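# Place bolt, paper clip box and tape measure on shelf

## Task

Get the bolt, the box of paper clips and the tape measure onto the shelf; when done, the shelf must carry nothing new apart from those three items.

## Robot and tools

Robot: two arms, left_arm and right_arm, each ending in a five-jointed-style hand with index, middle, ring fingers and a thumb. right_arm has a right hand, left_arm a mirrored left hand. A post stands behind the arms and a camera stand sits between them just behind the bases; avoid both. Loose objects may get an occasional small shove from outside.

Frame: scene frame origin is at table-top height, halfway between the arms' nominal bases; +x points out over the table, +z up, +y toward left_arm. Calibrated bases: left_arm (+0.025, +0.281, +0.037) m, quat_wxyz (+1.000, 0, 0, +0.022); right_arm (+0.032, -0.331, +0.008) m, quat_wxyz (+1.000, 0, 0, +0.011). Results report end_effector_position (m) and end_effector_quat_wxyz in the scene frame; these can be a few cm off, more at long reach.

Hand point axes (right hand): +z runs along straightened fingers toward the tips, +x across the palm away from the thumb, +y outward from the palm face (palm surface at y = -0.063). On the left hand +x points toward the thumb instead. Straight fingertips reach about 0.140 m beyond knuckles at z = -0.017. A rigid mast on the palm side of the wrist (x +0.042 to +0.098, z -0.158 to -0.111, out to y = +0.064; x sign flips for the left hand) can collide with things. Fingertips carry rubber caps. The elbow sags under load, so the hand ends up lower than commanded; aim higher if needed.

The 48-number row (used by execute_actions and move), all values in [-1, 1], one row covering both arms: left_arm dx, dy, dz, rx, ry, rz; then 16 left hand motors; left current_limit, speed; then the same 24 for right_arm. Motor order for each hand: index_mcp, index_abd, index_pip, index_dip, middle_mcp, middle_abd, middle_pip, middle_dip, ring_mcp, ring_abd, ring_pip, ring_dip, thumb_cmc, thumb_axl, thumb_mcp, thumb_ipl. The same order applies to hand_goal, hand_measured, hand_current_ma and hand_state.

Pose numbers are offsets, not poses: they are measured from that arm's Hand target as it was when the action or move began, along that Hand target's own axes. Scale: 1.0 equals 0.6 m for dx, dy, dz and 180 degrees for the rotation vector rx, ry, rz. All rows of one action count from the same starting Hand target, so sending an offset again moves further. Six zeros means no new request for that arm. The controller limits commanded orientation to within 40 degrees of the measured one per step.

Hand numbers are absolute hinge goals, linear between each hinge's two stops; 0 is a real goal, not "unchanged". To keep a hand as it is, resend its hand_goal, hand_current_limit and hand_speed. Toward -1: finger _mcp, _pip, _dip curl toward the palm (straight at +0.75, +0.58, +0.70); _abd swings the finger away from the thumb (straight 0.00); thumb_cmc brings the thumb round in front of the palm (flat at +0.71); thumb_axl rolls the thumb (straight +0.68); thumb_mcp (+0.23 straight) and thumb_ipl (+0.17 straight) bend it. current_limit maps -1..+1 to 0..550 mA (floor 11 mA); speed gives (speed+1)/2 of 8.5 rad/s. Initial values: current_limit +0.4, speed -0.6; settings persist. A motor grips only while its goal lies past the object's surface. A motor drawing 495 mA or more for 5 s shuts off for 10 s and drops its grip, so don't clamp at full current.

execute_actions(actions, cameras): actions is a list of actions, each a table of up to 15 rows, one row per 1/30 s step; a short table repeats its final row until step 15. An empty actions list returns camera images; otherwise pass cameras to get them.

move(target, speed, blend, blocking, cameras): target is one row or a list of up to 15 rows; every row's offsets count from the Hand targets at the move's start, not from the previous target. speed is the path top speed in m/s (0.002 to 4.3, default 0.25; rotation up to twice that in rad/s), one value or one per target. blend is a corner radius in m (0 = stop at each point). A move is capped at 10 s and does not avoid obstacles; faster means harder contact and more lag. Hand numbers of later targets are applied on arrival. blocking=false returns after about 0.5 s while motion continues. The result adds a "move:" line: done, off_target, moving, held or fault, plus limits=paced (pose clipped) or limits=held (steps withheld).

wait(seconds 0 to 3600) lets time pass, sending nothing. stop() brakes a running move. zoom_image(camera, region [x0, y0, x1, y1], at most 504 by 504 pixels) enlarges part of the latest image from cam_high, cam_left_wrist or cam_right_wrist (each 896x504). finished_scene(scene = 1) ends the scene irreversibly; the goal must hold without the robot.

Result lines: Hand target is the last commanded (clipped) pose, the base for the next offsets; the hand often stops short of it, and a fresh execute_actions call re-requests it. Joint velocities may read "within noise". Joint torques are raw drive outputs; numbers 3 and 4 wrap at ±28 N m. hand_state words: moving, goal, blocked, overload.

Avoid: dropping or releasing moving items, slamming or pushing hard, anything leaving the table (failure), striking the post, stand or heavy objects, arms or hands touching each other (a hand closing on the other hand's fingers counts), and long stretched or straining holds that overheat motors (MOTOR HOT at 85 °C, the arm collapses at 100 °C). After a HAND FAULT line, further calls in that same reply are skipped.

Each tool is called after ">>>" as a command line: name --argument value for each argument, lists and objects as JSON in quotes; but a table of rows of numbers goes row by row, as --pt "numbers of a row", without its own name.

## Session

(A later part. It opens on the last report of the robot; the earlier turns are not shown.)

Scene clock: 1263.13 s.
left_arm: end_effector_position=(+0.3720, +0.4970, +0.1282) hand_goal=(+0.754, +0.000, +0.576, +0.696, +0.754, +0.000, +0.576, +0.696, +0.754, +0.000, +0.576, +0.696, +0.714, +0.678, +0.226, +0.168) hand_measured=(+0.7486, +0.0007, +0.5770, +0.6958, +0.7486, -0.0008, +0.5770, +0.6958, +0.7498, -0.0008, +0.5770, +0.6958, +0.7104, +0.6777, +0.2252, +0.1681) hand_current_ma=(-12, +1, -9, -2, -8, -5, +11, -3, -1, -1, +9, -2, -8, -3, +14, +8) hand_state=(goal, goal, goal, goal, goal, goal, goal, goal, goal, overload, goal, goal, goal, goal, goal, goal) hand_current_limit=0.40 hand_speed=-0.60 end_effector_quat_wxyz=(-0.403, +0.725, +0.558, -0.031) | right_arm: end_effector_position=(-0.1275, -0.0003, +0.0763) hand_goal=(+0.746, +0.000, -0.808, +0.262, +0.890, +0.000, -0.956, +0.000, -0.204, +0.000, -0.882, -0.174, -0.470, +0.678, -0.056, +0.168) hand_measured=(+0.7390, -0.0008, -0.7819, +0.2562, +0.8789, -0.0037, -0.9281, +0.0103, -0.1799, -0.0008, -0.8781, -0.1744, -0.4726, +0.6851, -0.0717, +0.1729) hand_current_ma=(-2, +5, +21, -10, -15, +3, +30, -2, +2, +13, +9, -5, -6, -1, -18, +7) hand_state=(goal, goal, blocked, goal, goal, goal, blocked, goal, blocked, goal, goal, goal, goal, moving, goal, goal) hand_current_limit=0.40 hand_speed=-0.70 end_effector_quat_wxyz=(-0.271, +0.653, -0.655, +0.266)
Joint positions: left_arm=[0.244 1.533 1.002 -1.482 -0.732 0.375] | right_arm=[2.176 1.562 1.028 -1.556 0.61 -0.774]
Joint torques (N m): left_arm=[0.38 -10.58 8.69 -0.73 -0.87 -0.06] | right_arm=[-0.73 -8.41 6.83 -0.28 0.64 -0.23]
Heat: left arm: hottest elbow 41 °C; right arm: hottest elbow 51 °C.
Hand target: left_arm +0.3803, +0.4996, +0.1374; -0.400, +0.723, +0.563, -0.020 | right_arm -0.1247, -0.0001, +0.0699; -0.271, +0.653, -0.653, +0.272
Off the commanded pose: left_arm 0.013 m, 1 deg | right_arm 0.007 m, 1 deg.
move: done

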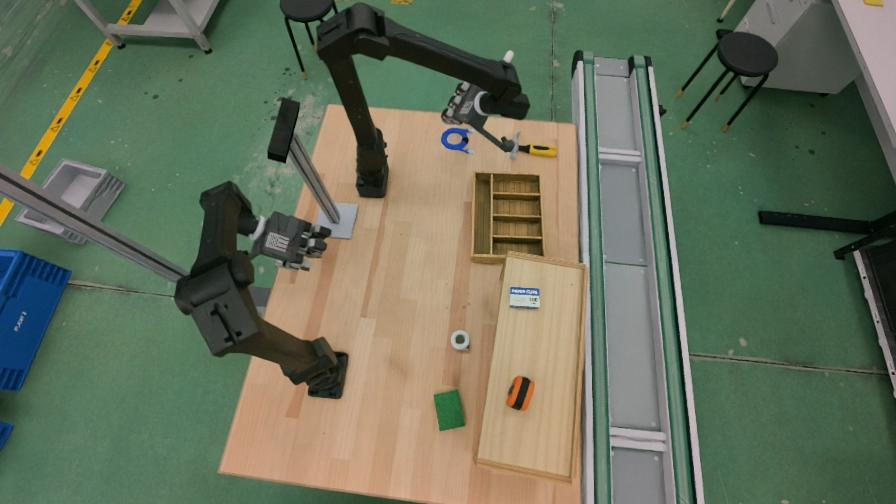

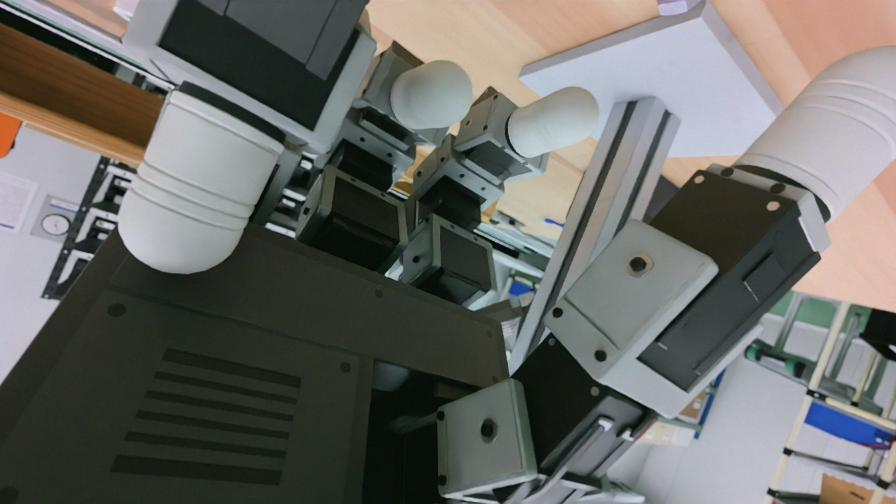

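>>> move --pt "0 0 0 0 0 0 0.754 0 0.576 0.696 0.754 0 0.576 0.696 0.754 0 0.576 0.696 0.714 0.678 0.226 0.168 0.4 -0.6 -0.0033 0.0365 0.046 0 0 0 0.745 0 -0.809 0.261 0.89 0 -0.956 0.0 -0.205 0 -0.883 -0.174 -0.471 0.678 -0.056 0.168 0.4 -0.7" --speed 0.04 --cameras '["cam_high","cam_right_wrist"]'

>>> zoom_image --camera "cam_right_wrist" --region '[500, 0, 896, 180]'

Scene clock: 1281.80 s.
left_arm: end_effector_position=(+0.3720, +0.4970, +0.1282) hand_goal=(+0.754, +0.000, +0.576, +0.696, +0.754, +0.000, +0.576, +0.696, +0.754, +0.000, +0.576, +0.696, +0.714, +0.678, +0.226, +0.168) hand_measured=(+0.7498, +0.0007, +0.5757, +0.6958, +0.7474, -0.0008, +0.5770, +0.6958, +0.7498, -0.0008, +0.5757, +0.6971, +0.7117, +0.6767, +0.2252, +0.1681) hand_current_ma=(-16, +3, -7, +5, -9, -8, +1, -2, -6, -7, +5, -4, -4, +1, +10, -3) hand_state=(goal, goal, goal, goal, goal, goal, goal, goal, goal, overload, goal, goal, goal, goal, goal, goal) hand_current_limit=0.40 hand_speed=-0.60 end_effector_quat_wxyz=(-0.403, +0.725, +0.558, -0.031) | right_arm: end_effector_position=(-0.1259, +0.0024, +0.0419) hand_goal=(+0.746, +0.000, -0.808, +0.262, +0.890, +0.000, -0.956, +0.000, -0.204, +0.000, -0.882, -0.174, -0.470, +0.678, -0.056, +0.168) hand_measured=(+0.7390, -0.0008, -0.7819, +0.2562, +0.8789, -0.0052, -0.9281, +0.0116, -0.1799, -0.0008, -0.8781, -0.1744, -0.4738, +0.6851, -0.0717, +0.1729) hand_current_ma=(-1, +1, +20, -12, -8, -6, +22, -4, +8, +6, +3, -7, -15, -5, -13, +4) hand_state=(goal, goal, blocked, goal, goal, goal, blocked, goal, blocked, goal, goal, goal, goal, goal, goal, goal) hand_current_limit=0.40 hand_speed=-0.70 end_effector_quat_wxyz=(-0.273, +0.652, -0.656, +0.263)
Joint positions: left_arm=[0.244 1.533 1.002 -1.482 -0.732 0.375] | right_arm=[2.17 1.613 0.984 -1.452 0.616 -0.779]
Joint torques (N m): left_arm=[0.38 -10.58 8.69 -0.75 -0.87 -0.06] | right_arm=[-1.14 -8.64 6.32 -0.34 0.64 -0.31]
Heat: left arm: hottest elbow 41 °C; right arm: hottest elbow 49 °C.
Hand target: left_arm +0.3803, +0.4996, +0.1374; -0.400, +0.723, +0.563, -0.020 | right_arm -0.1206, +0.0019, +0.0350; -0.271, +0.653, -0.653, +0.272
Off the commanded pose: left_arm 0.013 m, 1 deg | right_arm 0.009 m, 1 deg.
move: done

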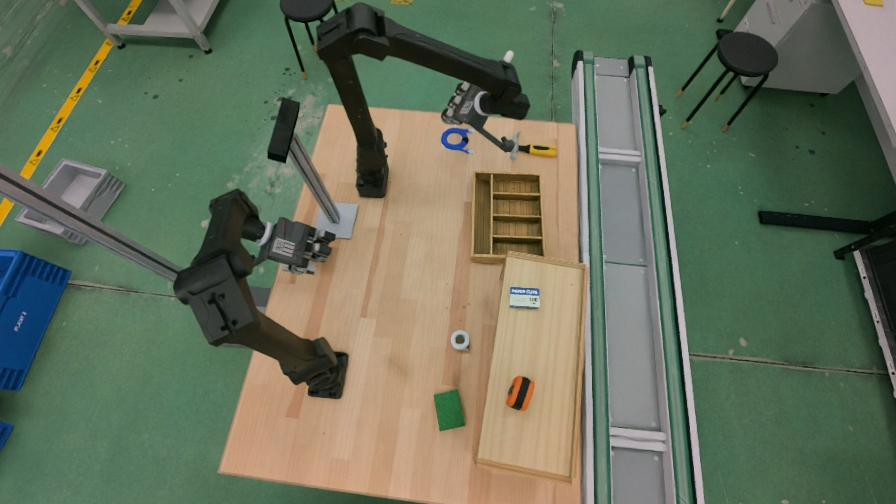

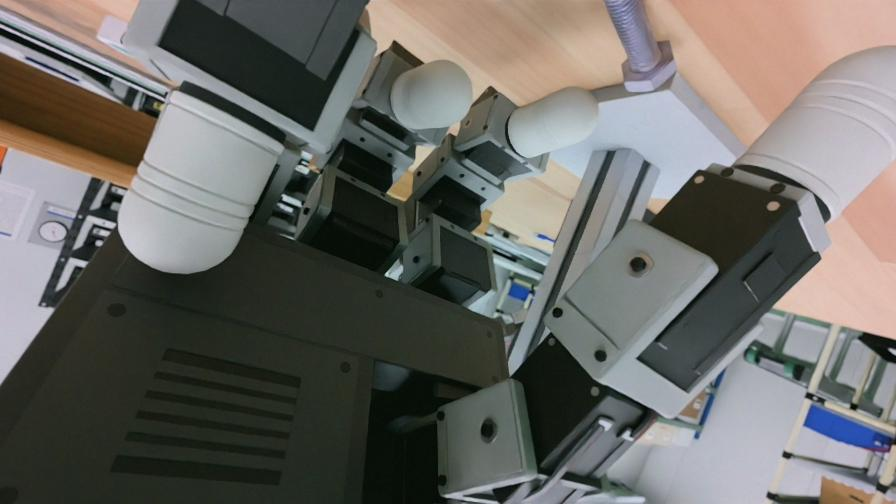

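Scaled by 1.273 from the camera's image (finer frame: 1280x720).

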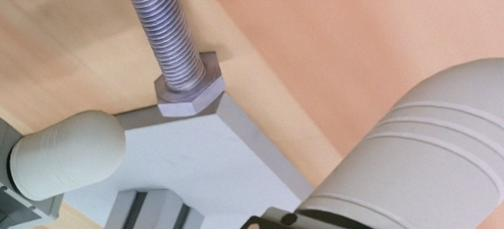

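>>> move --pt "0 0 0 0 0 0 0.754 0 0.576 0.696 0.754 0 0.576 0.696 0.754 0 0.576 0.696 0.714 0.678 0.226 0.168 0.4 -0.6 -0.0058 -0.0224 0.0224 0 0 0 0.745 0 -0.809 0.261 0.89 0 -0.956 0.0 -0.205 0 -0.883 -0.174 -0.471 0.678 -0.056 0.168 0.4 -0.7" --speed 0.04 --cameras '["cam_right_wrist"]'

>>> zoom_image --camera "cam_right_wrist" --region '[500, 0, 896, 180]'

Scene clock: 1304.43 s.
left_arm: end_effector_position=(+0.3720, +0.4970, +0.1282) hand_goal=(+0.754, +0.000, +0.576, +0.696, +0.754, +0.000, +0.576, +0.696, +0.754, +0.000, +0.576, +0.696, +0.714, +0.678, +0.226, +0.168) hand_measured=(+0.7486, +0.0007, +0.5770, +0.6971, +0.7486, -0.0008, +0.5770, +0.6958, +0.7486, -0.0008, +0.5770, +0.6958, +0.7117, +0.6777, +0.2252, +0.1672) hand_current_ma=(-10, +5, -5, +5, -7, -1, +1, -9, -2, -10, +16, -4, -10, -1, +9, +2) hand_state=(goal, goal, goal, goal, goal, goal, goal, goal, goal, overload, goal, goal, goal, goal, goal, goal) hand_current_limit=0.40 hand_speed=-0.60 end_effector_quat_wxyz=(-0.403, +0.725, +0.558, -0.031) | right_arm: end_effector_position=(-0.1054, +0.0049, +0.0341) hand_goal=(+0.746, +0.000, -0.808, +0.262, +0.890, +0.000, -0.956, +0.000, -0.204, +0.000, -0.882, -0.174, -0.470, +0.678, -0.056, +0.168) hand_measured=(+0.7378, -0.0008, -0.7819, +0.2562, +0.8789, -0.0052, -0.9281, +0.0103, -0.1799, -0.0008, -0.8781, -0.1744, -0.4738, +0.6851, -0.0717, +0.1729) hand_current_ma=(+2, +8, +25, -3, -3, -6, +23, -2, +7, +6, +13, +0, -10, +1, -11, +8) hand_state=(goal, goal, blocked, goal, goal, goal, blocked, goal, blocked, goal, goal, goal, goal, goal, goal, goal) hand_current_limit=0.40 hand_speed=-0.70 end_effector_quat_wxyz=(-0.271, +0.653, -0.653, +0.273)
Joint positions: left_arm=[0.244 1.533 1.002 -1.482 -0.732 0.375] | right_arm=[2.121 1.613 0.959 -1.419 0.639 -0.83]
Joint torques (N m): left_arm=[0.44 -10.58 8.68 -0.72 -0.87 -0.06] | right_arm=[-1.14 -10.64 6.12 -0.17 0.66 -0.31]
Heat: left arm: hottest elbow 41 °C; right arm: hottest elbow 47 °C.
Hand target: left_arm +0.3803, +0.4996, +0.1374; -0.400, +0.723, +0.563, -0.020 | right_arm -0.1015, +0.0054, +0.0350; -0.271, +0.653, -0.653, +0.272
Off the commanded pose: left_arm 0.013 m, 1 deg | right_arm 0.004 m, 0 deg.
move: done

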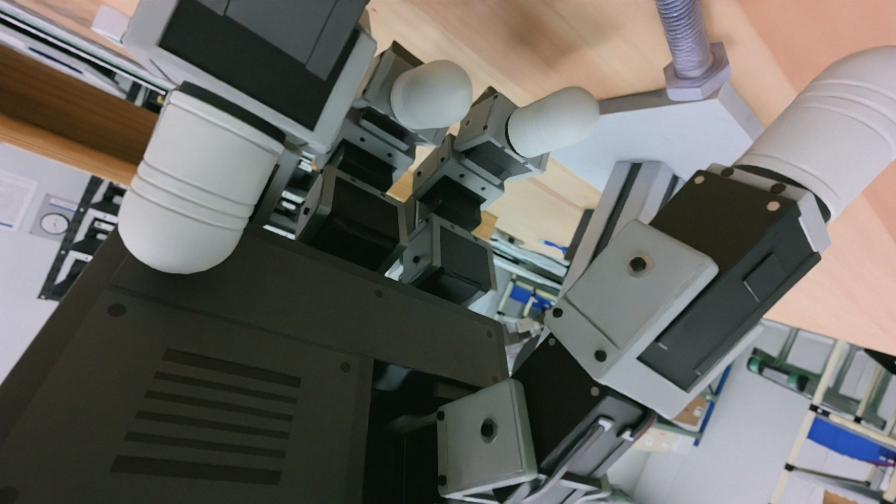

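Scaled by 1.273 from the camera's image (finer frame: 1280x720).

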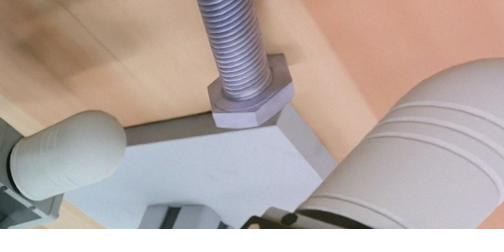

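>>> move --pt "0 0 0 0 0 0 0.754 0 0.576 0.696 0.754 0 0.576 0.696 0.754 0 0.576 0.696 0.714 0.678 0.226 0.168 0.4 -0.6 0.015 0.0141 -0.0141 0 0 0 0.745 0 -0.809 0.261 0.89 0 -0.956 0.0 -0.205 0 -0.883 -0.174 -0.471 0.678 -0.056 0.168 0.4 -0.7" --speed 0.04 --cameras '["cam_right_wrist"]'

>>> zoom_image --camera "cam_right_wrist" --region '[500, 0, 896, 180]'

Scene clock: 1320.67 s.
left_arm: end_effector_position=(+0.3720, +0.4970, +0.1282) hand_goal=(+0.754, +0.000, +0.576, +0.696, +0.754, +0.000, +0.576, +0.696, +0.754, +0.000, +0.576, +0.696, +0.714, +0.678, +0.226, +0.168) hand_measured=(+0.7486, -0.0008, +0.5770, +0.6958, +0.7486, -0.0008, +0.5770, +0.6958, +0.7498, +0.0007, +0.5770, +0.6958, +0.7117, +0.6777, +0.2252, +0.1681) hand_current_ma=(-12, +5, -3, +2, +1, -1, +0, -4, -9, -9, +7, +0, -7, +1, +5, +4) hand_state=(goal, goal, goal, goal, goal, goal, goal, goal, goal, overload, goal, goal, goal, goal, goal, goal) hand_current_limit=0.40 hand_speed=-0.60 end_effector_quat_wxyz=(-0.403, +0.725, +0.558, -0.031) | right_arm: end_effector_position=(-0.1132, +0.0016, +0.0339) hand_goal=(+0.746, +0.000, -0.808, +0.262, +0.890, +0.000, -0.956, +0.000, -0.204, +0.000, -0.882, -0.174, -0.470, +0.678, -0.056, +0.168) hand_measured=(+0.7378, +0.0007, -0.7819, +0.2562, +0.8789, -0.0037, -0.9281, +0.0116, -0.1799, +0.0007, -0.8781, -0.1744, -0.4738, +0.6841, -0.0707, +0.1719) hand_current_ma=(+3, -1, +22, -14, -2, +5, +21, +2, +4, +6, +3, -1, -14, -2, -19, +13) hand_state=(goal, goal, blocked, goal, goal, goal, blocked, goal, blocked, goal, goal, goal, goal, goal, goal, goal) hand_current_limit=0.40 hand_speed=-0.70 end_effector_quat_wxyz=(-0.271, +0.653, -0.654, +0.269)
Joint positions: left_arm=[0.244 1.533 1.002 -1.482 -0.732 0.375] | right_arm=[2.141 1.613 0.959 -1.421 0.627 -0.811]
Joint torques (N m): left_arm=[0.38 -10.58 8.7 -0.73 -0.87 -0.06] | right_arm=[0.79 -10.46 6.19 -1.01 0.4 -0.07]
Motor temperatures (°C): left_arm=[28 31 41 27 33 27] | right_arm=[24 31 46 29 29 27]
Heat: left arm: hottest elbow 41 °C; right arm: hottest elbow 46 °C.
Hand target: left_arm +0.3803, +0.4996, +0.1374; -0.400, +0.723, +0.563, -0.020 | right_arm -0.1135, -0.0036, +0.0350; -0.271, +0.653, -0.653, +0.272
Off the commanded pose: left_arm 0.013 m, 1 deg | right_arm 0.005 m, 0 deg.
move: done

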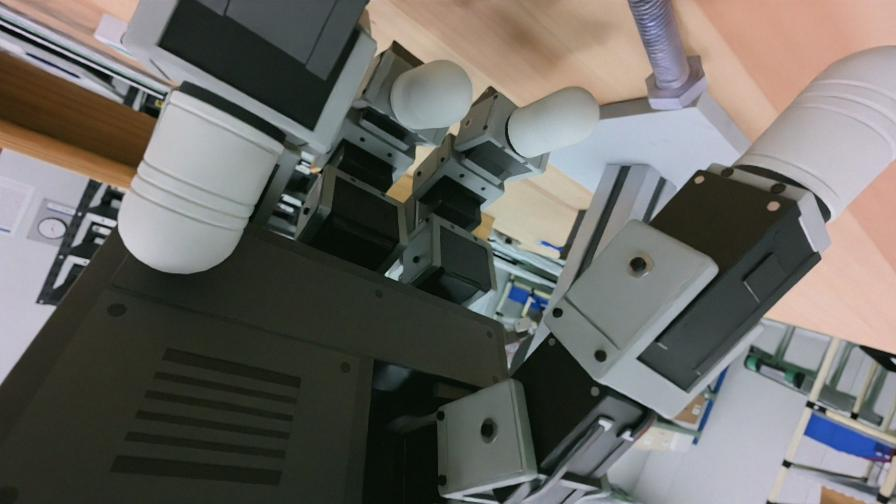

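Scaled by 1.273 from the camera's image (finer frame: 1280x720).

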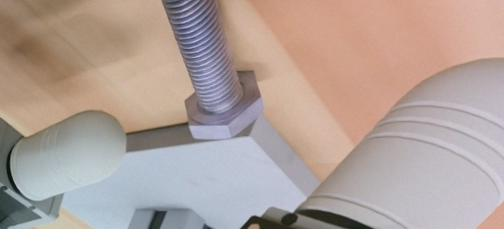

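>>> move --pt "0 0 0 0 0 0 0.754 0 0.576 0.696 0.754 0 0.576 0.696 0.754 0 0.576 0.696 0.714 0.678 0.226 0.168 0.4 -0.6 0.01 0.0123 0.0123 0 0 0 0.745 0 -0.809 0.261 0.89 0 -0.956 0.0 -0.205 0 -0.883 -0.174 -0.471 0.678 -0.056 0.168 0.4 -0.7" --speed 0.03 --cameras '["cam_right_wrist"]'

>>> zoom_image --camera "cam_right_wrist" --region '[500, 0, 896, 180]'

Scene clock: 1329.57 s.
left_arm: end_effector_position=(+0.3720, +0.4970, +0.1282) hand_goal=(+0.754, +0.000, +0.576, +0.696, +0.754, +0.000, +0.576, +0.696, +0.754, +0.000, +0.576, +0.696, +0.714, +0.678, +0.226, +0.168) hand_measured=(+0.7486, +0.0007, +0.5770, +0.6958, +0.7486, -0.0008, +0.5770, +0.6958, +0.7498, +0.0007, +0.5770, +0.6958, +0.7117, +0.6767, +0.2252, +0.1672) hand_current_ma=(-11, +4, -10, +3, -15, -5, +3, -2, -3, -1, +12, -6, -18, +0, +10, +1) hand_state=(goal, goal, goal, goal, goal, goal, goal, goal, goal, overload, goal, goal, goal, goal, goal, goal) hand_current_limit=0.40 hand_speed=-0.60 end_effector_quat_wxyz=(-0.403, +0.725, +0.558, -0.031) | right_arm: end_effector_position=(-0.1105, -0.0074, +0.0276) hand_goal=(+0.746, +0.000, -0.808, +0.262, +0.890, +0.000, -0.956, +0.000, -0.204, +0.000, -0.882, -0.174, -0.470, +0.678, -0.056, +0.168) hand_measured=(+0.7390, -0.0008, -0.7819, +0.2562, +0.8789, -0.0052, -0.9281, +0.0103, -0.1799, +0.0007, -0.8781, -0.1744, -0.4726, +0.6841, -0.0717, +0.1719) hand_current_ma=(-7, +4, +24, -11, -6, +1, +35, +6, +6, +11, +4, -1, -12, -9, -18, -2) hand_state=(goal, goal, blocked, goal, goal, goal, blocked, goal, blocked, goal, goal, goal, goal, goal, goal, goal) hand_current_limit=0.40 hand_speed=-0.70 end_effector_quat_wxyz=(-0.269, +0.653, -0.652, +0.274)
Joint positions: left_arm=[0.244 1.533 1.002 -1.482 -0.732 0.375] | right_arm=[2.149 1.613 0.935 -1.415 0.622 -0.801]
Joint torques (N m): left_arm=[0.44 -10.58 8.69 -0.72 -0.87 -0.06] | right_arm=[0.91 -9.41 5.91 -0.18 0.39 -0.06]
Heat: left arm: hottest elbow 41 °C; right arm: hottest elbow 46 °C.
Hand target: left_arm +0.3803, +0.4996, +0.1374; -0.400, +0.723, +0.563, -0.020 | right_arm -0.1135, -0.0097, +0.0246; -0.271, +0.653, -0.653, +0.272
Off the commanded pose: left_arm 0.013 m, 1 deg | right_arm 0.005 m, 0 deg.
move: done

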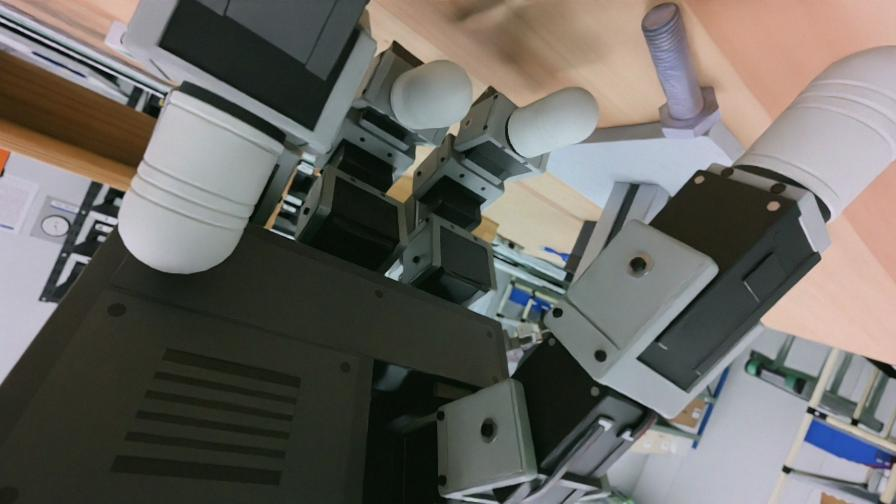

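Scaled by 1.273 from the camera's image (finer frame: 1280x720).

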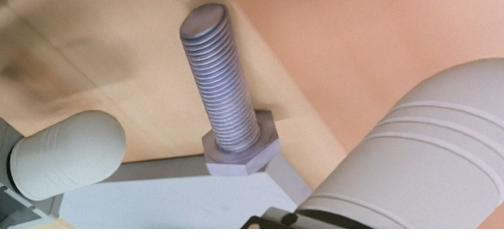

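>>> move --pt "0 0 0 0 0 0 0.754 0 0.576 0.696 0.754 0 0.576 0.696 0.754 0 0.576 0.696 0.714 0.678 0.226 0.168 0.4 -0.6 0 0.0165 -0.0024 0 0 0 0.745 0 -0.809 0.261 0.89 0 -0.956 0.0 -0.205 0 -0.883 -0.174 -0.471 0.678 -0.056 0.168 0.4 -0.7" --speed 0.03 --cameras '["cam_right_wrist"]'

>>> zoom_image --camera "cam_right_wrist" --region '[500, 0, 896, 180]'

Scene clock: 1342.17 s.
left_arm: end_effector_position=(+0.3720, +0.4970, +0.1282) hand_goal=(+0.754, +0.000, +0.576, +0.696, +0.754, +0.000, +0.576, +0.696, +0.754, +0.000, +0.576, +0.696, +0.714, +0.678, +0.226, +0.168) hand_measured=(+0.7486, -0.0008, +0.5770, +0.6958, +0.7486, +0.0007, +0.5757, +0.6958, +0.7486, -0.0008, +0.5770, +0.6958, +0.7104, +0.6777, +0.2262, +0.1672) hand_current_ma=(-8, +8, -5, -3, -6, +0, +4, +0, -1, -7, +2, -1, -5, -10, +8, +11) hand_state=(goal, goal, goal, goal, goal, goal, goal, goal, goal, overload, goal, goal, goal, goal, goal, goal) hand_current_limit=0.40 hand_speed=-0.60 end_effector_quat_wxyz=(-0.403, +0.725, +0.558, -0.031) | right_arm: end_effector_position=(-0.1172, -0.0099, +0.0231) hand_goal=(+0.746, +0.000, -0.808, +0.262, +0.890, +0.000, -0.956, +0.000, -0.204, +0.000, -0.882, -0.174, -0.470, +0.678, -0.056, +0.168) hand_measured=(+0.7378, -0.0008, -0.7819, +0.2562, +0.8777, -0.0052, -0.9281, +0.0103, -0.1799, -0.0008, -0.8781, -0.1744, -0.4738, +0.6851, -0.0707, +0.1729) hand_current_ma=(+0, +2, +20, -7, -11, -12, +26, +1, +3, +10, -3, -8, -10, -11, -9, +6) hand_state=(goal, goal, blocked, goal, goal, goal, blocked, goal, blocked, goal, goal, goal, goal, goal, goal, goal) hand_current_limit=0.40 hand_speed=-0.70 end_effector_quat_wxyz=(-0.270, +0.653, -0.653, +0.273)
Joint positions: left_arm=[0.244 1.533 1.002 -1.482 -0.732 0.375] | right_arm=[2.168 1.626 0.935 -1.411 0.613 -0.782]
Joint torques (N m): left_arm=[0.38 -10.64 8.69 -0.73 -0.87 -0.06] | right_arm=[0.97 -8.23 6.63 -0.29 0.38 -0.06]
Heat: left arm: hottest elbow 41 °C; right arm: hottest elbow 45 °C.
Hand target: left_arm +0.3803, +0.4996, +0.1374; -0.400, +0.723, +0.563, -0.020 | right_arm -0.1215, -0.0096, +0.0186; -0.271, +0.653, -0.653, +0.272
Off the commanded pose: left_arm 0.013 m, 1 deg | right_arm 0.006 m, 0 deg.
move: done

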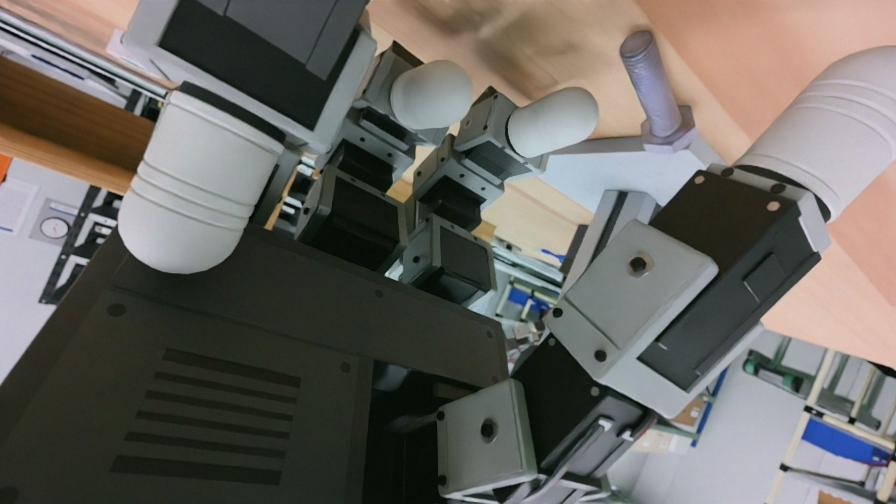

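Scaled by 1.273 from the camera's image (finer frame: 1280x720).

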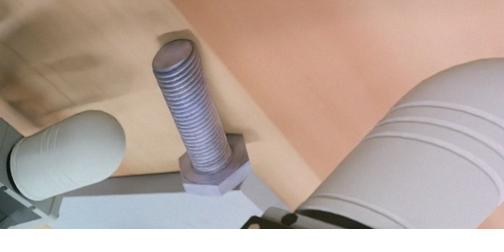

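>>> move --pt "0 0 0 0 0 0 0.754 0 0.576 0.696 0.754 0 0.576 0.696 0.754 0 0.576 0.696 0.714 0.678 0.226 0.168 0.4 -0.6 -0.0117 0 0 0 0 0 0.745 0 -0.809 0.261 0.89 0 -0.956 0.0 -0.205 0 -0.883 -0.174 -0.471 0.678 -0.056 0.168 0.4 -0.7" --speed 0.03 --cameras '["cam_right_wrist"]'

>>> zoom_image --camera "cam_right_wrist" --region '[500, 0, 896, 180]'

Scene clock: 1348.73 s.
left_arm: end_effector_position=(+0.3720, +0.4970, +0.1282) hand_goal=(+0.754, +0.000, +0.576, +0.696, +0.754, +0.000, +0.576, +0.696, +0.754, +0.000, +0.576, +0.696, +0.714, +0.678, +0.226, +0.168) hand_measured=(+0.7486, +0.0007, +0.5770, +0.6958, +0.7486, -0.0008, +0.5770, +0.6971, +0.7498, -0.0008, +0.5770, +0.6971, +0.7117, +0.6777, +0.2252, +0.1672) hand_current_ma=(+0, +3, -8, -3, -8, +1, +3, +2, +1, +3, +6, -4, -9, -3, +8, +5) hand_state=(goal, goal, goal, goal, goal, goal, goal, goal, goal, overload, goal, goal, goal, goal, goal, goal) hand_current_limit=0.40 hand_speed=-0.60 end_effector_quat_wxyz=(-0.403, +0.725, +0.558, -0.031) | right_arm: end_effector_position=(-0.1167, -0.0105, +0.0194) hand_goal=(+0.746, +0.000, -0.808, +0.262, +0.890, +0.000, -0.956, +0.000, -0.204, +0.000, -0.882, -0.174, -0.470, +0.678, -0.056, +0.168) hand_measured=(+0.7390, +0.0007, -0.7819, +0.2562, +0.8789, -0.0037, -0.9281, +0.0103, -0.1799, -0.0008, -0.8781, -0.1744, -0.4738, +0.6851, -0.0707, +0.1729) hand_current_ma=(-1, +5, +17, -9, -8, +4, +33, -1, +5, -1, +4, -1, -8, -1, -15, +5) hand_state=(goal, goal, blocked, goal, goal, goal, blocked, goal, blocked, goal, goal, goal, goal, goal, goal, goal) hand_current_limit=0.40 hand_speed=-0.70 end_effector_quat_wxyz=(-0.269, +0.653, -0.651, +0.277)
Joint positions: left_arm=[0.244 1.533 1.002 -1.482 -0.732 0.375] | right_arm=[2.168 1.637 0.935 -1.409 0.613 -0.782]
Joint torques (N m): left_arm=[0.32 -10.58 8.69 -0.73 -0.87 -0.06] | right_arm=[-0.15 -8.53 7.83 -0.38 0.59 -0.16]
Heat: left arm: hottest elbow 41 °C; right arm: hottest elbow 45 °C.
Hand target: left_arm +0.3803, +0.4996, +0.1374; -0.400, +0.723, +0.563, -0.020 | right_arm -0.1215, -0.0027, +0.0185; -0.271, +0.653, -0.653, +0.272
Off the commanded pose: left_arm 0.013 m, 1 deg | right_arm 0.009 m, 1 deg.
move: done

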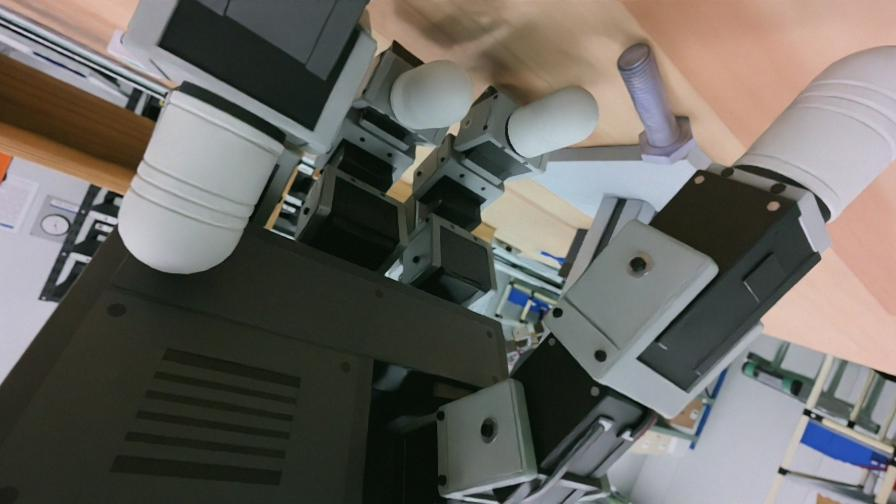

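Scaled by 1.273 from the camera's image (finer frame: 1280x720).

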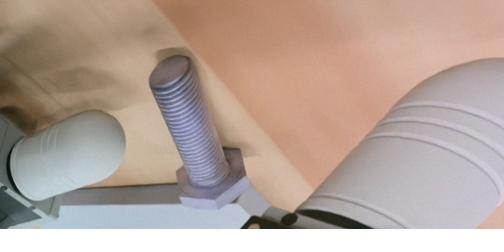

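>>> move --pt "0 0 0 0 0 0 0.754 0 0.576 0.696 0.754 0 0.576 0.696 0.754 0 0.576 0.696 0.714 0.678 0.226 0.168 0.4 -0.6 -0.008 -0.0047 -0.0047 0 0 0 0.745 0 -0.809 0.261 0.89 0 -0.956 0.0 -0.205 0 -0.883 -0.174 -0.471 0.678 -0.056 0.168 0.4 -0.7" --speed 0.03 --cameras '["cam_right_wrist"]'

>>> zoom_image --camera "cam_right_wrist" --region '[500, 0, 896, 180]'

Scene clock: 1353.63 s.
left_arm: end_effector_position=(+0.3720, +0.4970, +0.1282) hand_goal=(+0.754, +0.000, +0.576, +0.696, +0.754, +0.000, +0.576, +0.696, +0.754, +0.000, +0.576, +0.696, +0.714, +0.678, +0.226, +0.168) hand_measured=(+0.7486, +0.0007, +0.5782, +0.6958, +0.7486, +0.0007, +0.5757, +0.6958, +0.7498, +0.0007, +0.5770, +0.6958, +0.7117, +0.6777, +0.2252, +0.1681) hand_current_ma=(-12, +12, -8, -7, -9, -1, +8, -3, -7, -9, +5, +1, -13, +4, +8, +11) hand_state=(goal, goal, goal, goal, goal, goal, goal, goal, goal, overload, goal, goal, goal, goal, goal, goal) hand_current_limit=0.40 hand_speed=-0.60 end_effector_quat_wxyz=(-0.403, +0.725, +0.558, -0.031) | right_arm: end_effector_position=(-0.1164, -0.0102, +0.0196) hand_goal=(+0.746, +0.000, -0.808, +0.262, +0.890, +0.000, -0.956, +0.000, -0.204, +0.000, -0.882, -0.174, -0.470, +0.678, -0.056, +0.168) hand_measured=(+0.7390, -0.0008, -0.7819, +0.2562, +0.8789, -0.0052, -0.9281, +0.0103, -0.1799, -0.0008, -0.8781, -0.1744, -0.4738, +0.6851, -0.0707, +0.1729) hand_current_ma=(+0, +10, +18, -5, -8, +2, +23, +2, +11, +3, +7, +10, -7, -12, -8, +12) hand_state=(goal, goal, blocked, goal, goal, goal, blocked, goal, blocked, goal, goal, goal, goal, goal, goal, goal) hand_current_limit=0.40 hand_speed=-0.70 end_effector_quat_wxyz=(-0.270, +0.653, -0.651, +0.277)
Joint positions: left_arm=[0.244 1.533 1.002 -1.482 -0.732 0.375] | right_arm=[2.168 1.637 0.935 -1.409 0.616 -0.782]
Joint torques (N m): left_arm=[0.38 -10.64 8.68 -0.72 -0.87 -0.06] | right_arm=[-0.97 -8.76 8.94 -0.68 0.64 -0.26]
Heat: left arm: hottest elbow 41 °C; right arm: hottest elbow 45 °C.
Hand target: left_arm +0.3803, +0.4996, +0.1374; -0.400, +0.723, +0.563, -0.020 | right_arm -0.1215, +0.0022, +0.0225; -0.271, +0.653, -0.653, +0.272
Off the commanded pose: left_arm 0.013 m, 1 deg | right_arm 0.014 m, 1 deg.
move: off_target (right_arm)

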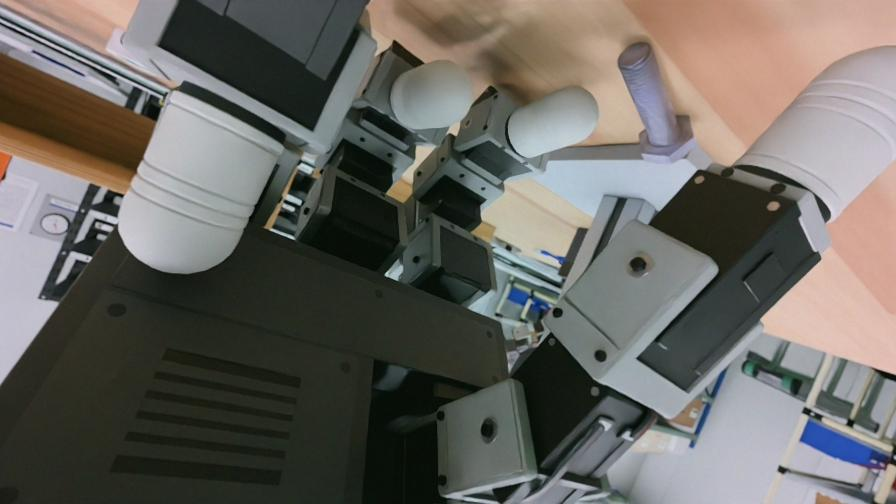

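Scaled by 1.273 from the camera's image (finer frame: 1280x720).

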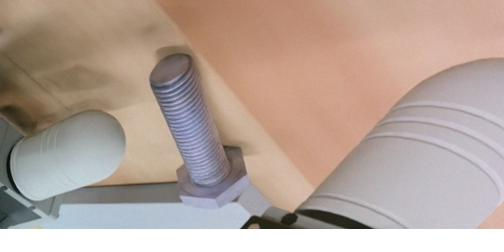

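>>> move --pt "0 0 0 0 0 0 0.754 0 0.576 0.696 0.754 0 0.576 0.696 0.754 0 0.576 0.696 0.714 0.678 0.226 0.168 0.4 -0.6 -0.005 -0.0094 -0.0094 0 0 0 0.745 0 -0.809 0.261 0.89 0 -0.956 0.0 -0.205 0 -0.883 -0.174 -0.471 0.678 -0.056 0.168 0.4 -0.7" --speed 0.03 --cameras '["cam_right_wrist"]'

>>> zoom_image --camera "cam_right_wrist" --region '[500, 0, 896, 180]'

Scene clock: 1357.90 s.
left_arm: end_effector_position=(+0.3720, +0.4970, +0.1282) hand_goal=(+0.754, +0.000, +0.576, +0.696, +0.754, +0.000, +0.576, +0.696, +0.754, +0.000, +0.576, +0.696, +0.714, +0.678, +0.226, +0.168) hand_measured=(+0.7486, -0.0008, +0.5770, +0.6958, +0.7486, +0.0007, +0.5770, +0.6971, +0.7498, -0.0008, +0.5770, +0.6958, +0.7117, +0.6777, +0.2252, +0.1681) hand_current_ma=(-3, -2, -4, -4, -8, -2, -6, -2, -3, -10, +12, -5, -4, +0, +6, +3) hand_state=(goal, goal, goal, goal, goal, goal, goal, goal, goal, overload, goal, goal, goal, goal, goal, goal) hand_current_limit=0.40 hand_speed=-0.60 end_effector_quat_wxyz=(-0.403, +0.725, +0.558, -0.031) | right_arm: end_effector_position=(-0.1166, -0.0087, +0.0220) hand_goal=(+0.746, +0.000, -0.808, +0.262, +0.890, +0.000, -0.956, +0.000, -0.204, +0.000, -0.882, -0.174, -0.470, +0.678, -0.056, +0.168) hand_measured=(+0.7378, +0.0007, -0.7819, +0.2550, +0.8789, -0.0037, -0.9281, +0.0103, -0.1799, -0.0008, -0.8781, -0.1744, -0.4726, +0.6841, -0.0707, +0.1729) hand_current_ma=(-3, +3, +23, -5, -6, -1, +28, -6, +5, +10, +9, +2, -16, -6, -18, +6) hand_state=(goal, goal, blocked, goal, goal, goal, blocked, goal, blocked, goal, goal, goal, goal, goal, goal, goal) hand_current_limit=0.40 hand_speed=-0.70 end_effector_quat_wxyz=(-0.271, +0.653, -0.650, +0.278)
Joint positions: left_arm=[0.244 1.533 1.002 -1.482 -0.732 0.375] | right_arm=[2.166 1.637 0.943 -1.418 0.618 -0.783]
Joint torques (N m): left_arm=[0.38 -10.58 8.7 -0.75 -0.87 -0.06] | right_arm=[-1.2 -9.41 9.57 -1.13 0.64 -0.28]
Heat: left arm: hottest elbow 41 °C; right arm: hottest elbow 46 °C.
Hand target: left_arm +0.3803, +0.4996, +0.1374; -0.400, +0.723, +0.563, -0.020 | right_arm -0.1215, +0.0051, +0.0305; -0.271, +0.653, -0.653, +0.272
Off the commanded pose: left_arm 0.013 m, 1 deg | right_arm 0.017 m, 1 deg.
move: off_target (right_arm)

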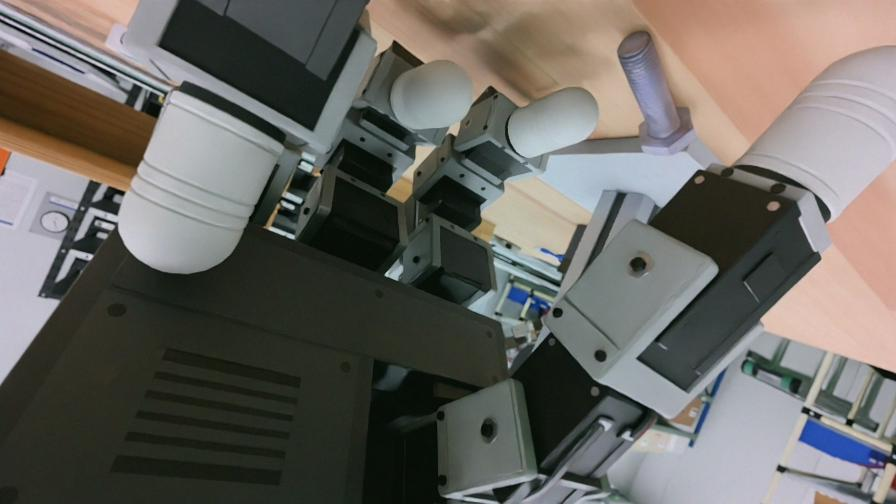

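Scaled by 1.273 from the camera's image (finer frame: 1280x720).

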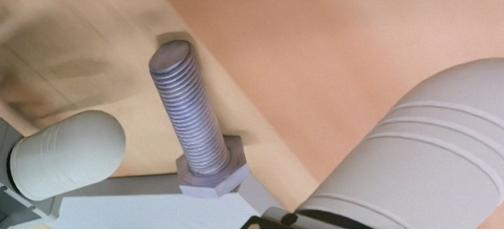

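>>> move --pt "0 0 0 0 0 0 0.754 0 0.576 0.696 0.754 0 0.576 0.696 0.754 0 0.576 0.696 0.714 0.678 0.226 0.168 0.4 -0.6 -0.01 0 0 0 0 0 0.745 0 -0.809 0.261 0.89 0 -0.956 0.0 -0.205 0 -0.883 -0.174 -0.471 0.678 -0.056 0.168 0.4 -0.7" --speed 0.03 --cameras '["cam_right_wrist"]'

Scene clock: 1362.93 s.
left_arm: end_effector_position=(+0.3720, +0.4970, +0.1282) hand_goal=(+0.754, +0.000, +0.576, +0.696, +0.754, +0.000, +0.576, +0.696, +0.754, +0.000, +0.576, +0.696, +0.714, +0.678, +0.226, +0.168) hand_measured=(+0.7486, +0.0007, +0.5770, +0.6958, +0.7486, +0.0007, +0.5770, +0.6958, +0.7498, +0.0007, +0.5757, +0.6958, +0.7117, +0.6777, +0.2252, +0.1681) hand_current_ma=(-5, +2, -6, -4, -3, -3, +0, -6, -10, -5, +6, -1, -5, +9, +10, +9) hand_state=(goal, goal, goal, goal, goal, goal, goal, goal, goal, overload, goal, goal, goal, goal, goal, goal) hand_current_limit=0.40 hand_speed=-0.60 end_effector_quat_wxyz=(-0.403, +0.725, +0.558, -0.031) | right_arm: end_effector_position=(-0.1168, -0.0020, +0.0255) hand_goal=(+0.746, +0.000, -0.808, +0.262, +0.890, +0.000, -0.956, +0.000, -0.204, +0.000, -0.882, -0.174, -0.470, +0.678, -0.056, +0.168) hand_measured=(+0.7390, -0.0008, -0.7819, +0.2550, +0.8789, -0.0052, -0.9281, +0.0103, -0.1799, -0.0008, -0.8781, -0.1744, -0.4738, +0.6851, -0.0707, +0.1729) hand_current_ma=(+4, +6, +20, -15, -14, -8, +24, +1, +2, +12, +9, -6, -11, -6, -13, +2) hand_state=(goal, goal, blocked, goal, goal, goal, blocked, goal, blocked, goal, goal, goal, goal, goal, goal, goal) hand_current_limit=0.40 hand_speed=-0.70 end_effector_quat_wxyz=(-0.272, +0.653, -0.652, +0.275)
Joint positions: left_arm=[0.244 1.533 1.002 -1.482 -0.732 0.375] | right_arm=[2.157 1.637 0.957 -1.419 0.623 -0.792]
Joint torques (N m): left_arm=[0.38 -10.64 8.7 -0.73 -0.87 -0.06] | right_arm=[-1.08 -8.88 9.68 -0.99 0.62 -0.31]
Heat: left arm: hottest elbow 41 °C; right arm: hottest elbow 46 °C.
Hand target: left_arm +0.3803, +0.4996, +0.1374; -0.400, +0.723, +0.563, -0.020 | right_arm -0.1214, +0.0110, +0.0304; -0.271, +0.653, -0.653, +0.272
Off the commanded pose: left_arm 0.013 m, 1 deg | right_arm 0.015 m, 0 deg.
move: off_target (right_arm)

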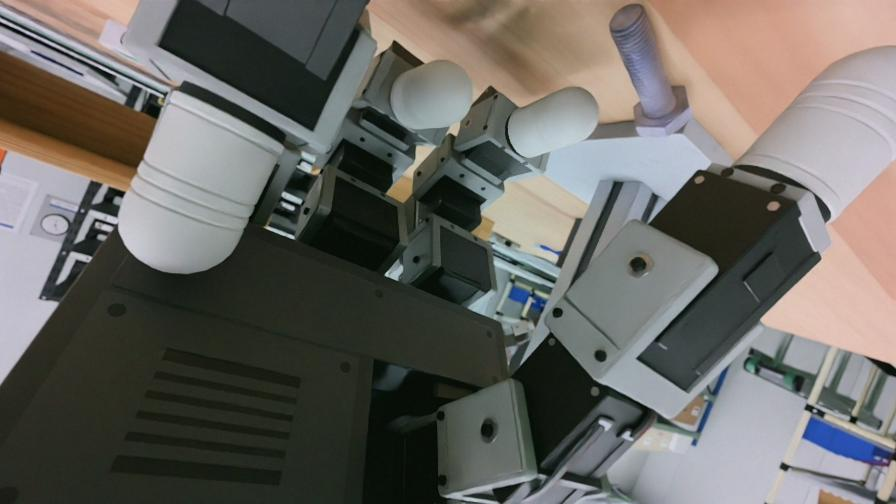

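>>> move --pt "0 0 0 0 0 0 0.754 0 0.576 0.696 0.754 0 0.576 0.696 0.754 0 0.576 0.696 0.714 0.678 0.226 0.168 0.4 -0.6 0.004 0.0112 0.0112 0 0 0 0.745 0 -0.809 0.261 0.89 0 -0.956 0.0 -0.205 0 -0.883 -0.174 -0.471 0.678 -0.056 0.168 0.4 -0.7" --speed 0.03 --cameras '["cam_right_wrist"]'

Scene clock: 1366.60 s.
left_arm: end_effector_position=(+0.3720, +0.4970, +0.1282) hand_goal=(+0.754, +0.000, +0.576, +0.696, +0.754, +0.000, +0.576, +0.696, +0.754, +0.000, +0.576, +0.696, +0.714, +0.678, +0.226, +0.168) hand_measured=(+0.7486, +0.0007, +0.5770, +0.6958, +0.7486, +0.0007, +0.5757, +0.6971, +0.7498, +0.0007, +0.5770, +0.6958, +0.7117, +0.6777, +0.2252, +0.1691) hand_current_ma=(-8, -1, -7, +3, -10, -10, +6, -9, -10, -13, +8, +3, -2, +4, +12, +9) hand_state=(goal, goal, goal, goal, goal, goal, goal, goal, goal, overload, goal, goal, goal, goal, goal, goal) hand_current_limit=0.40 hand_speed=-0.60 end_effector_quat_wxyz=(-0.403, +0.725, +0.558, -0.031) | right_arm: end_effector_position=(-0.1167, -0.0022, +0.0207) hand_goal=(+0.746, +0.000, -0.808, +0.262, +0.890, +0.000, -0.956, +0.000, -0.204, +0.000, -0.882, -0.174, -0.470, +0.678, -0.056, +0.168) hand_measured=(+0.7390, -0.0008, -0.7819, +0.2562, +0.8789, -0.0037, -0.9281, +0.0103, -0.1799, -0.0008, -0.8781, -0.1744, -0.4738, +0.6851, -0.0717, +0.1729) hand_current_ma=(+1, +1, +21, -4, -6, -2, +26, -6, +2, +8, -1, -7, -12, -4, -12, +6) hand_state=(goal, goal, blocked, goal, goal, goal, blocked, goal, blocked, goal, goal, goal, goal, goal, goal, goal) hand_current_limit=0.40 hand_speed=-0.70 end_effector_quat_wxyz=(-0.271, +0.653, -0.650, +0.278)
Joint positions: left_arm=[0.244 1.533 1.002 -1.482 -0.732 0.375] | right_arm=[2.157 1.65 0.957 -1.413 0.623 -0.792]
Joint torques (N m): left_arm=[0.38 -10.64 8.68 -0.73 -0.87 -0.06] | right_arm=[-0.67 -8.7 8.43 -0.27 0.55 -0.25]
Heat: left arm: hottest elbow 41 °C; right arm: hottest elbow 46 °C.
Hand target: left_arm +0.3803, +0.4996, +0.1374; -0.400, +0.723, +0.563, -0.020 | right_arm -0.1214, +0.0086, +0.0209; -0.271, +0.653, -0.653, +0.272
Off the commanded pose: left_arm 0.013 m, 1 deg | right_arm 0.012 m, 1 deg.
move: off_target (right_arm)

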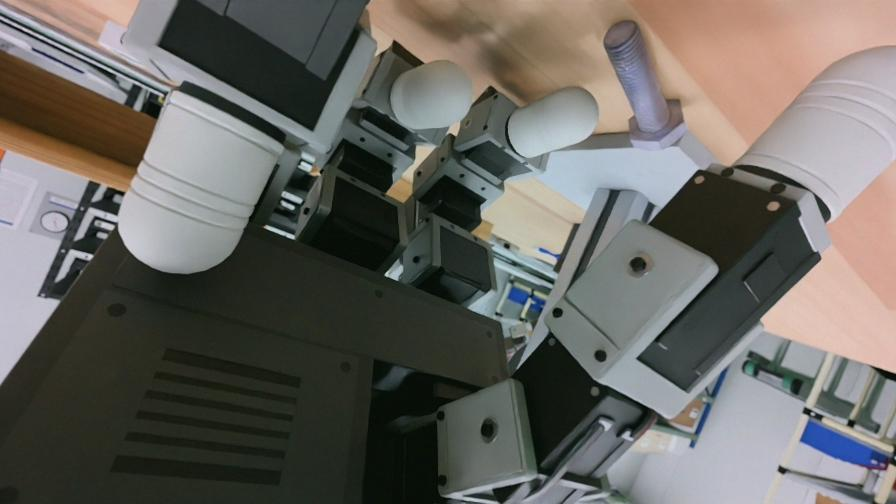

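>>> move --pt "0 0 0 0 0 0 0.754 0 0.576 0.696 0.754 0 0.576 0.696 0.754 0 0.576 0.696 0.714 0.678 0.226 0.168 0.4 -0.6 0 0 0 0 0 0 0.745 0 -0.809 0.261 0.89 0 -0.956 0.0 -0.205 0 -0.883 -0.174 -0.471 0.678 -0.27 0.168 0.4 -0.93" --speed 0.03 --cameras '["cam_right_wrist"]'

>>> zoom_image --camera "cam_right_wrist" --region '[500, 0, 896, 180]'

Scene clock: 1372.23 s.
left_arm: end_effector_position=(+0.3720, +0.4970, +0.1282) hand_goal=(+0.754, +0.000, +0.576, +0.696, +0.754, +0.000, +0.576, +0.696, +0.754, +0.000, +0.576, +0.696, +0.714, +0.678, +0.226, +0.168) hand_measured=(+0.7498, +0.0007, +0.5770, +0.6958, +0.7474, -0.0008, +0.5770, +0.6958, +0.7486, -0.0008, +0.5770, +0.6958, +0.7117, +0.6767, +0.2252, +0.1681) hand_current_ma=(-11, +3, -7, -4, -1, +2, -10, -11, -10, -4, +8, -4, -8, -1, +11, +6) hand_state=(goal, goal, goal, goal, goal, goal, goal, goal, goal, overload, goal, goal, goal, goal, goal, goal) hand_current_limit=0.40 hand_speed=-0.60 end_effector_quat_wxyz=(-0.403, +0.725, +0.558, -0.031) | right_arm: end_effector_position=(-0.1168, -0.0021, +0.0206) hand_goal=(+0.746, +0.000, -0.808, +0.262, +0.890, +0.000, -0.956, +0.000, -0.204, +0.000, -0.882, -0.174, -0.470, +0.678, -0.270, +0.168) hand_measured=(+0.7390, -0.0008, -0.7819, +0.2550, +0.8789, -0.0052, -0.9281, +0.0103, -0.1799, -0.0008, -0.8781, -0.1744, -0.4738, +0.6851, -0.2637, +0.1729) hand_current_ma=(+4, +3, +13, -9, -4, -3, +35, -11, +6, +3, +5, -5, -5, -6, -1, +7) hand_state=(goal, goal, blocked, goal, goal, goal, blocked, goal, blocked, goal, goal, goal, goal, goal, goal, goal) hand_current_limit=0.40 hand_speed=-0.93 end_effector_quat_wxyz=(-0.271, +0.653, -0.650, +0.278)
Joint positions: left_arm=[0.244 1.533 1.002 -1.482 -0.732 0.375] | right_arm=[2.157 1.65 0.957 -1.413 0.623 -0.792]
Joint torques (N m): left_arm=[0.38 -10.64 8.69 -0.72 -0.87 -0.06] | right_arm=[-0.91 -8.7 8.36 -0.24 0.55 -0.23]
Heat: left arm: hottest elbow 41 °C; right arm: hottest elbow 46 °C.
Hand target: left_arm +0.3803, +0.4996, +0.1374; -0.400, +0.723, +0.563, -0.020 | right_arm -0.1214, +0.0086, +0.0209; -0.271, +0.653, -0.653, +0.272
Off the commanded pose: left_arm 0.013 m, 1 deg | right_arm 0.012 m, 1 deg.
move: done

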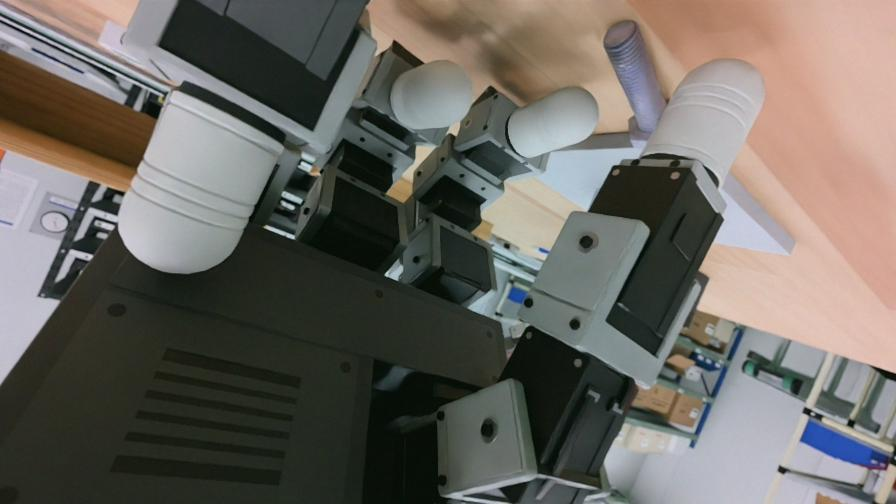

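Scaled by 1.273 from the camera's image (finer frame: 1280x720).

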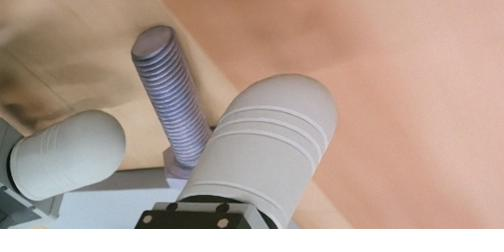

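>>> move --pt "0 0 0 0 0 0 0.754 0 0.576 0.696 0.754 0 0.576 0.696 0.754 0 0.576 0.696 0.714 0.678 0.226 0.168 0.4 -0.6 0 0 0 0 0 0 0.745 0 -0.809 0.261 0.89 0 -0.956 0.0 -0.205 0 -0.883 -0.174 -0.471 0.678 -0.33 0.168 0.4 -0.95" --speed 0.03 --cameras '["cam_right_wrist"]'

>>> zoom_image --camera "cam_right_wrist" --region '[500, 0, 896, 180]'

Scene clock: 1376.13 s.
left_arm: end_effector_position=(+0.3720, +0.4970, +0.1282) hand_goal=(+0.754, +0.000, +0.576, +0.696, +0.754, +0.000, +0.576, +0.696, +0.754, +0.000, +0.576, +0.696, +0.714, +0.678, +0.226, +0.168) hand_measured=(+0.7486, -0.0008, +0.5770, +0.6958, +0.7486, +0.0007, +0.5770, +0.6971, +0.7498, -0.0008, +0.5770, +0.6971, +0.7117, +0.6777, +0.2262, +0.1672) hand_current_ma=(-4, +2, -4, +2, -9, -4, -4, -6, +2, -11, +4, +2, -4, -7, +7, +6) hand_state=(goal, goal, goal, goal, goal, goal, goal, goal, goal, overload, goal, goal, goal, goal, goal, goal) hand_current_limit=0.40 hand_speed=-0.60 end_effector_quat_wxyz=(-0.403, +0.725, +0.558, -0.031) | right_arm: end_effector_position=(-0.1168, -0.0021, +0.0206) hand_goal=(+0.746, +0.000, -0.808, +0.262, +0.890, +0.000, -0.956, +0.000, -0.204, +0.000, -0.882, -0.174, -0.470, +0.678, -0.330, +0.168) hand_measured=(+0.7390, -0.0008, -0.7819, +0.2550, +0.8789, -0.0052, -0.9281, +0.0103, -0.1799, -0.0008, -0.8781, -0.1744, -0.4738, +0.6851, -0.3211, +0.1729) hand_current_ma=(+1, +8, +17, -10, -7, -2, +25, +5, +7, +10, -4, +4, -8, -4, -6, +8) hand_state=(goal, goal, blocked, goal, goal, goal, blocked, goal, blocked, goal, goal, goal, goal, goal, goal, goal) hand_current_limit=0.40 hand_speed=-0.95 end_effector_quat_wxyz=(-0.271, +0.653, -0.650, +0.278)
Joint positions: left_arm=[0.244 1.533 1.002 -1.482 -0.732 0.375] | right_arm=[2.157 1.65 0.957 -1.413 0.623 -0.792]
Joint torques (N m): left_arm=[0.44 -10.58 8.69 -0.73 -0.87 -0.06] | right_arm=[-0.67 -8.59 8.46 -0.31 0.56 -0.27]
Heat: left arm: hottest elbow 41 °C; right arm: hottest elbow 46 °C.
Hand target: left_arm +0.3803, +0.4996, +0.1374; -0.400, +0.723, +0.563, -0.020 | right_arm -0.1214, +0.0086, +0.0209; -0.271, +0.653, -0.653, +0.272
Off the commanded pose: left_arm 0.013 m, 1 deg | right_arm 0.012 m, 1 deg.
move: done

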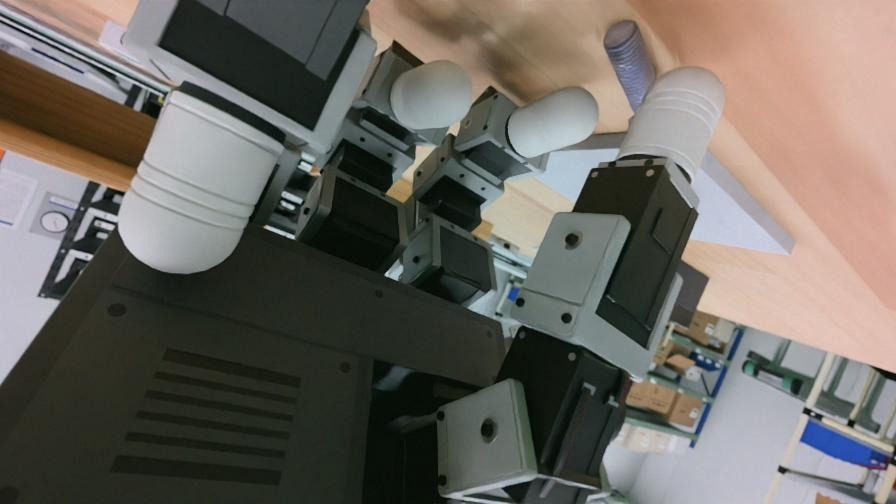

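Scaled by 1.273 from the camera's image (finer frame: 1280x720).

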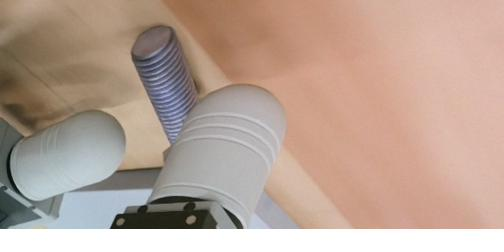

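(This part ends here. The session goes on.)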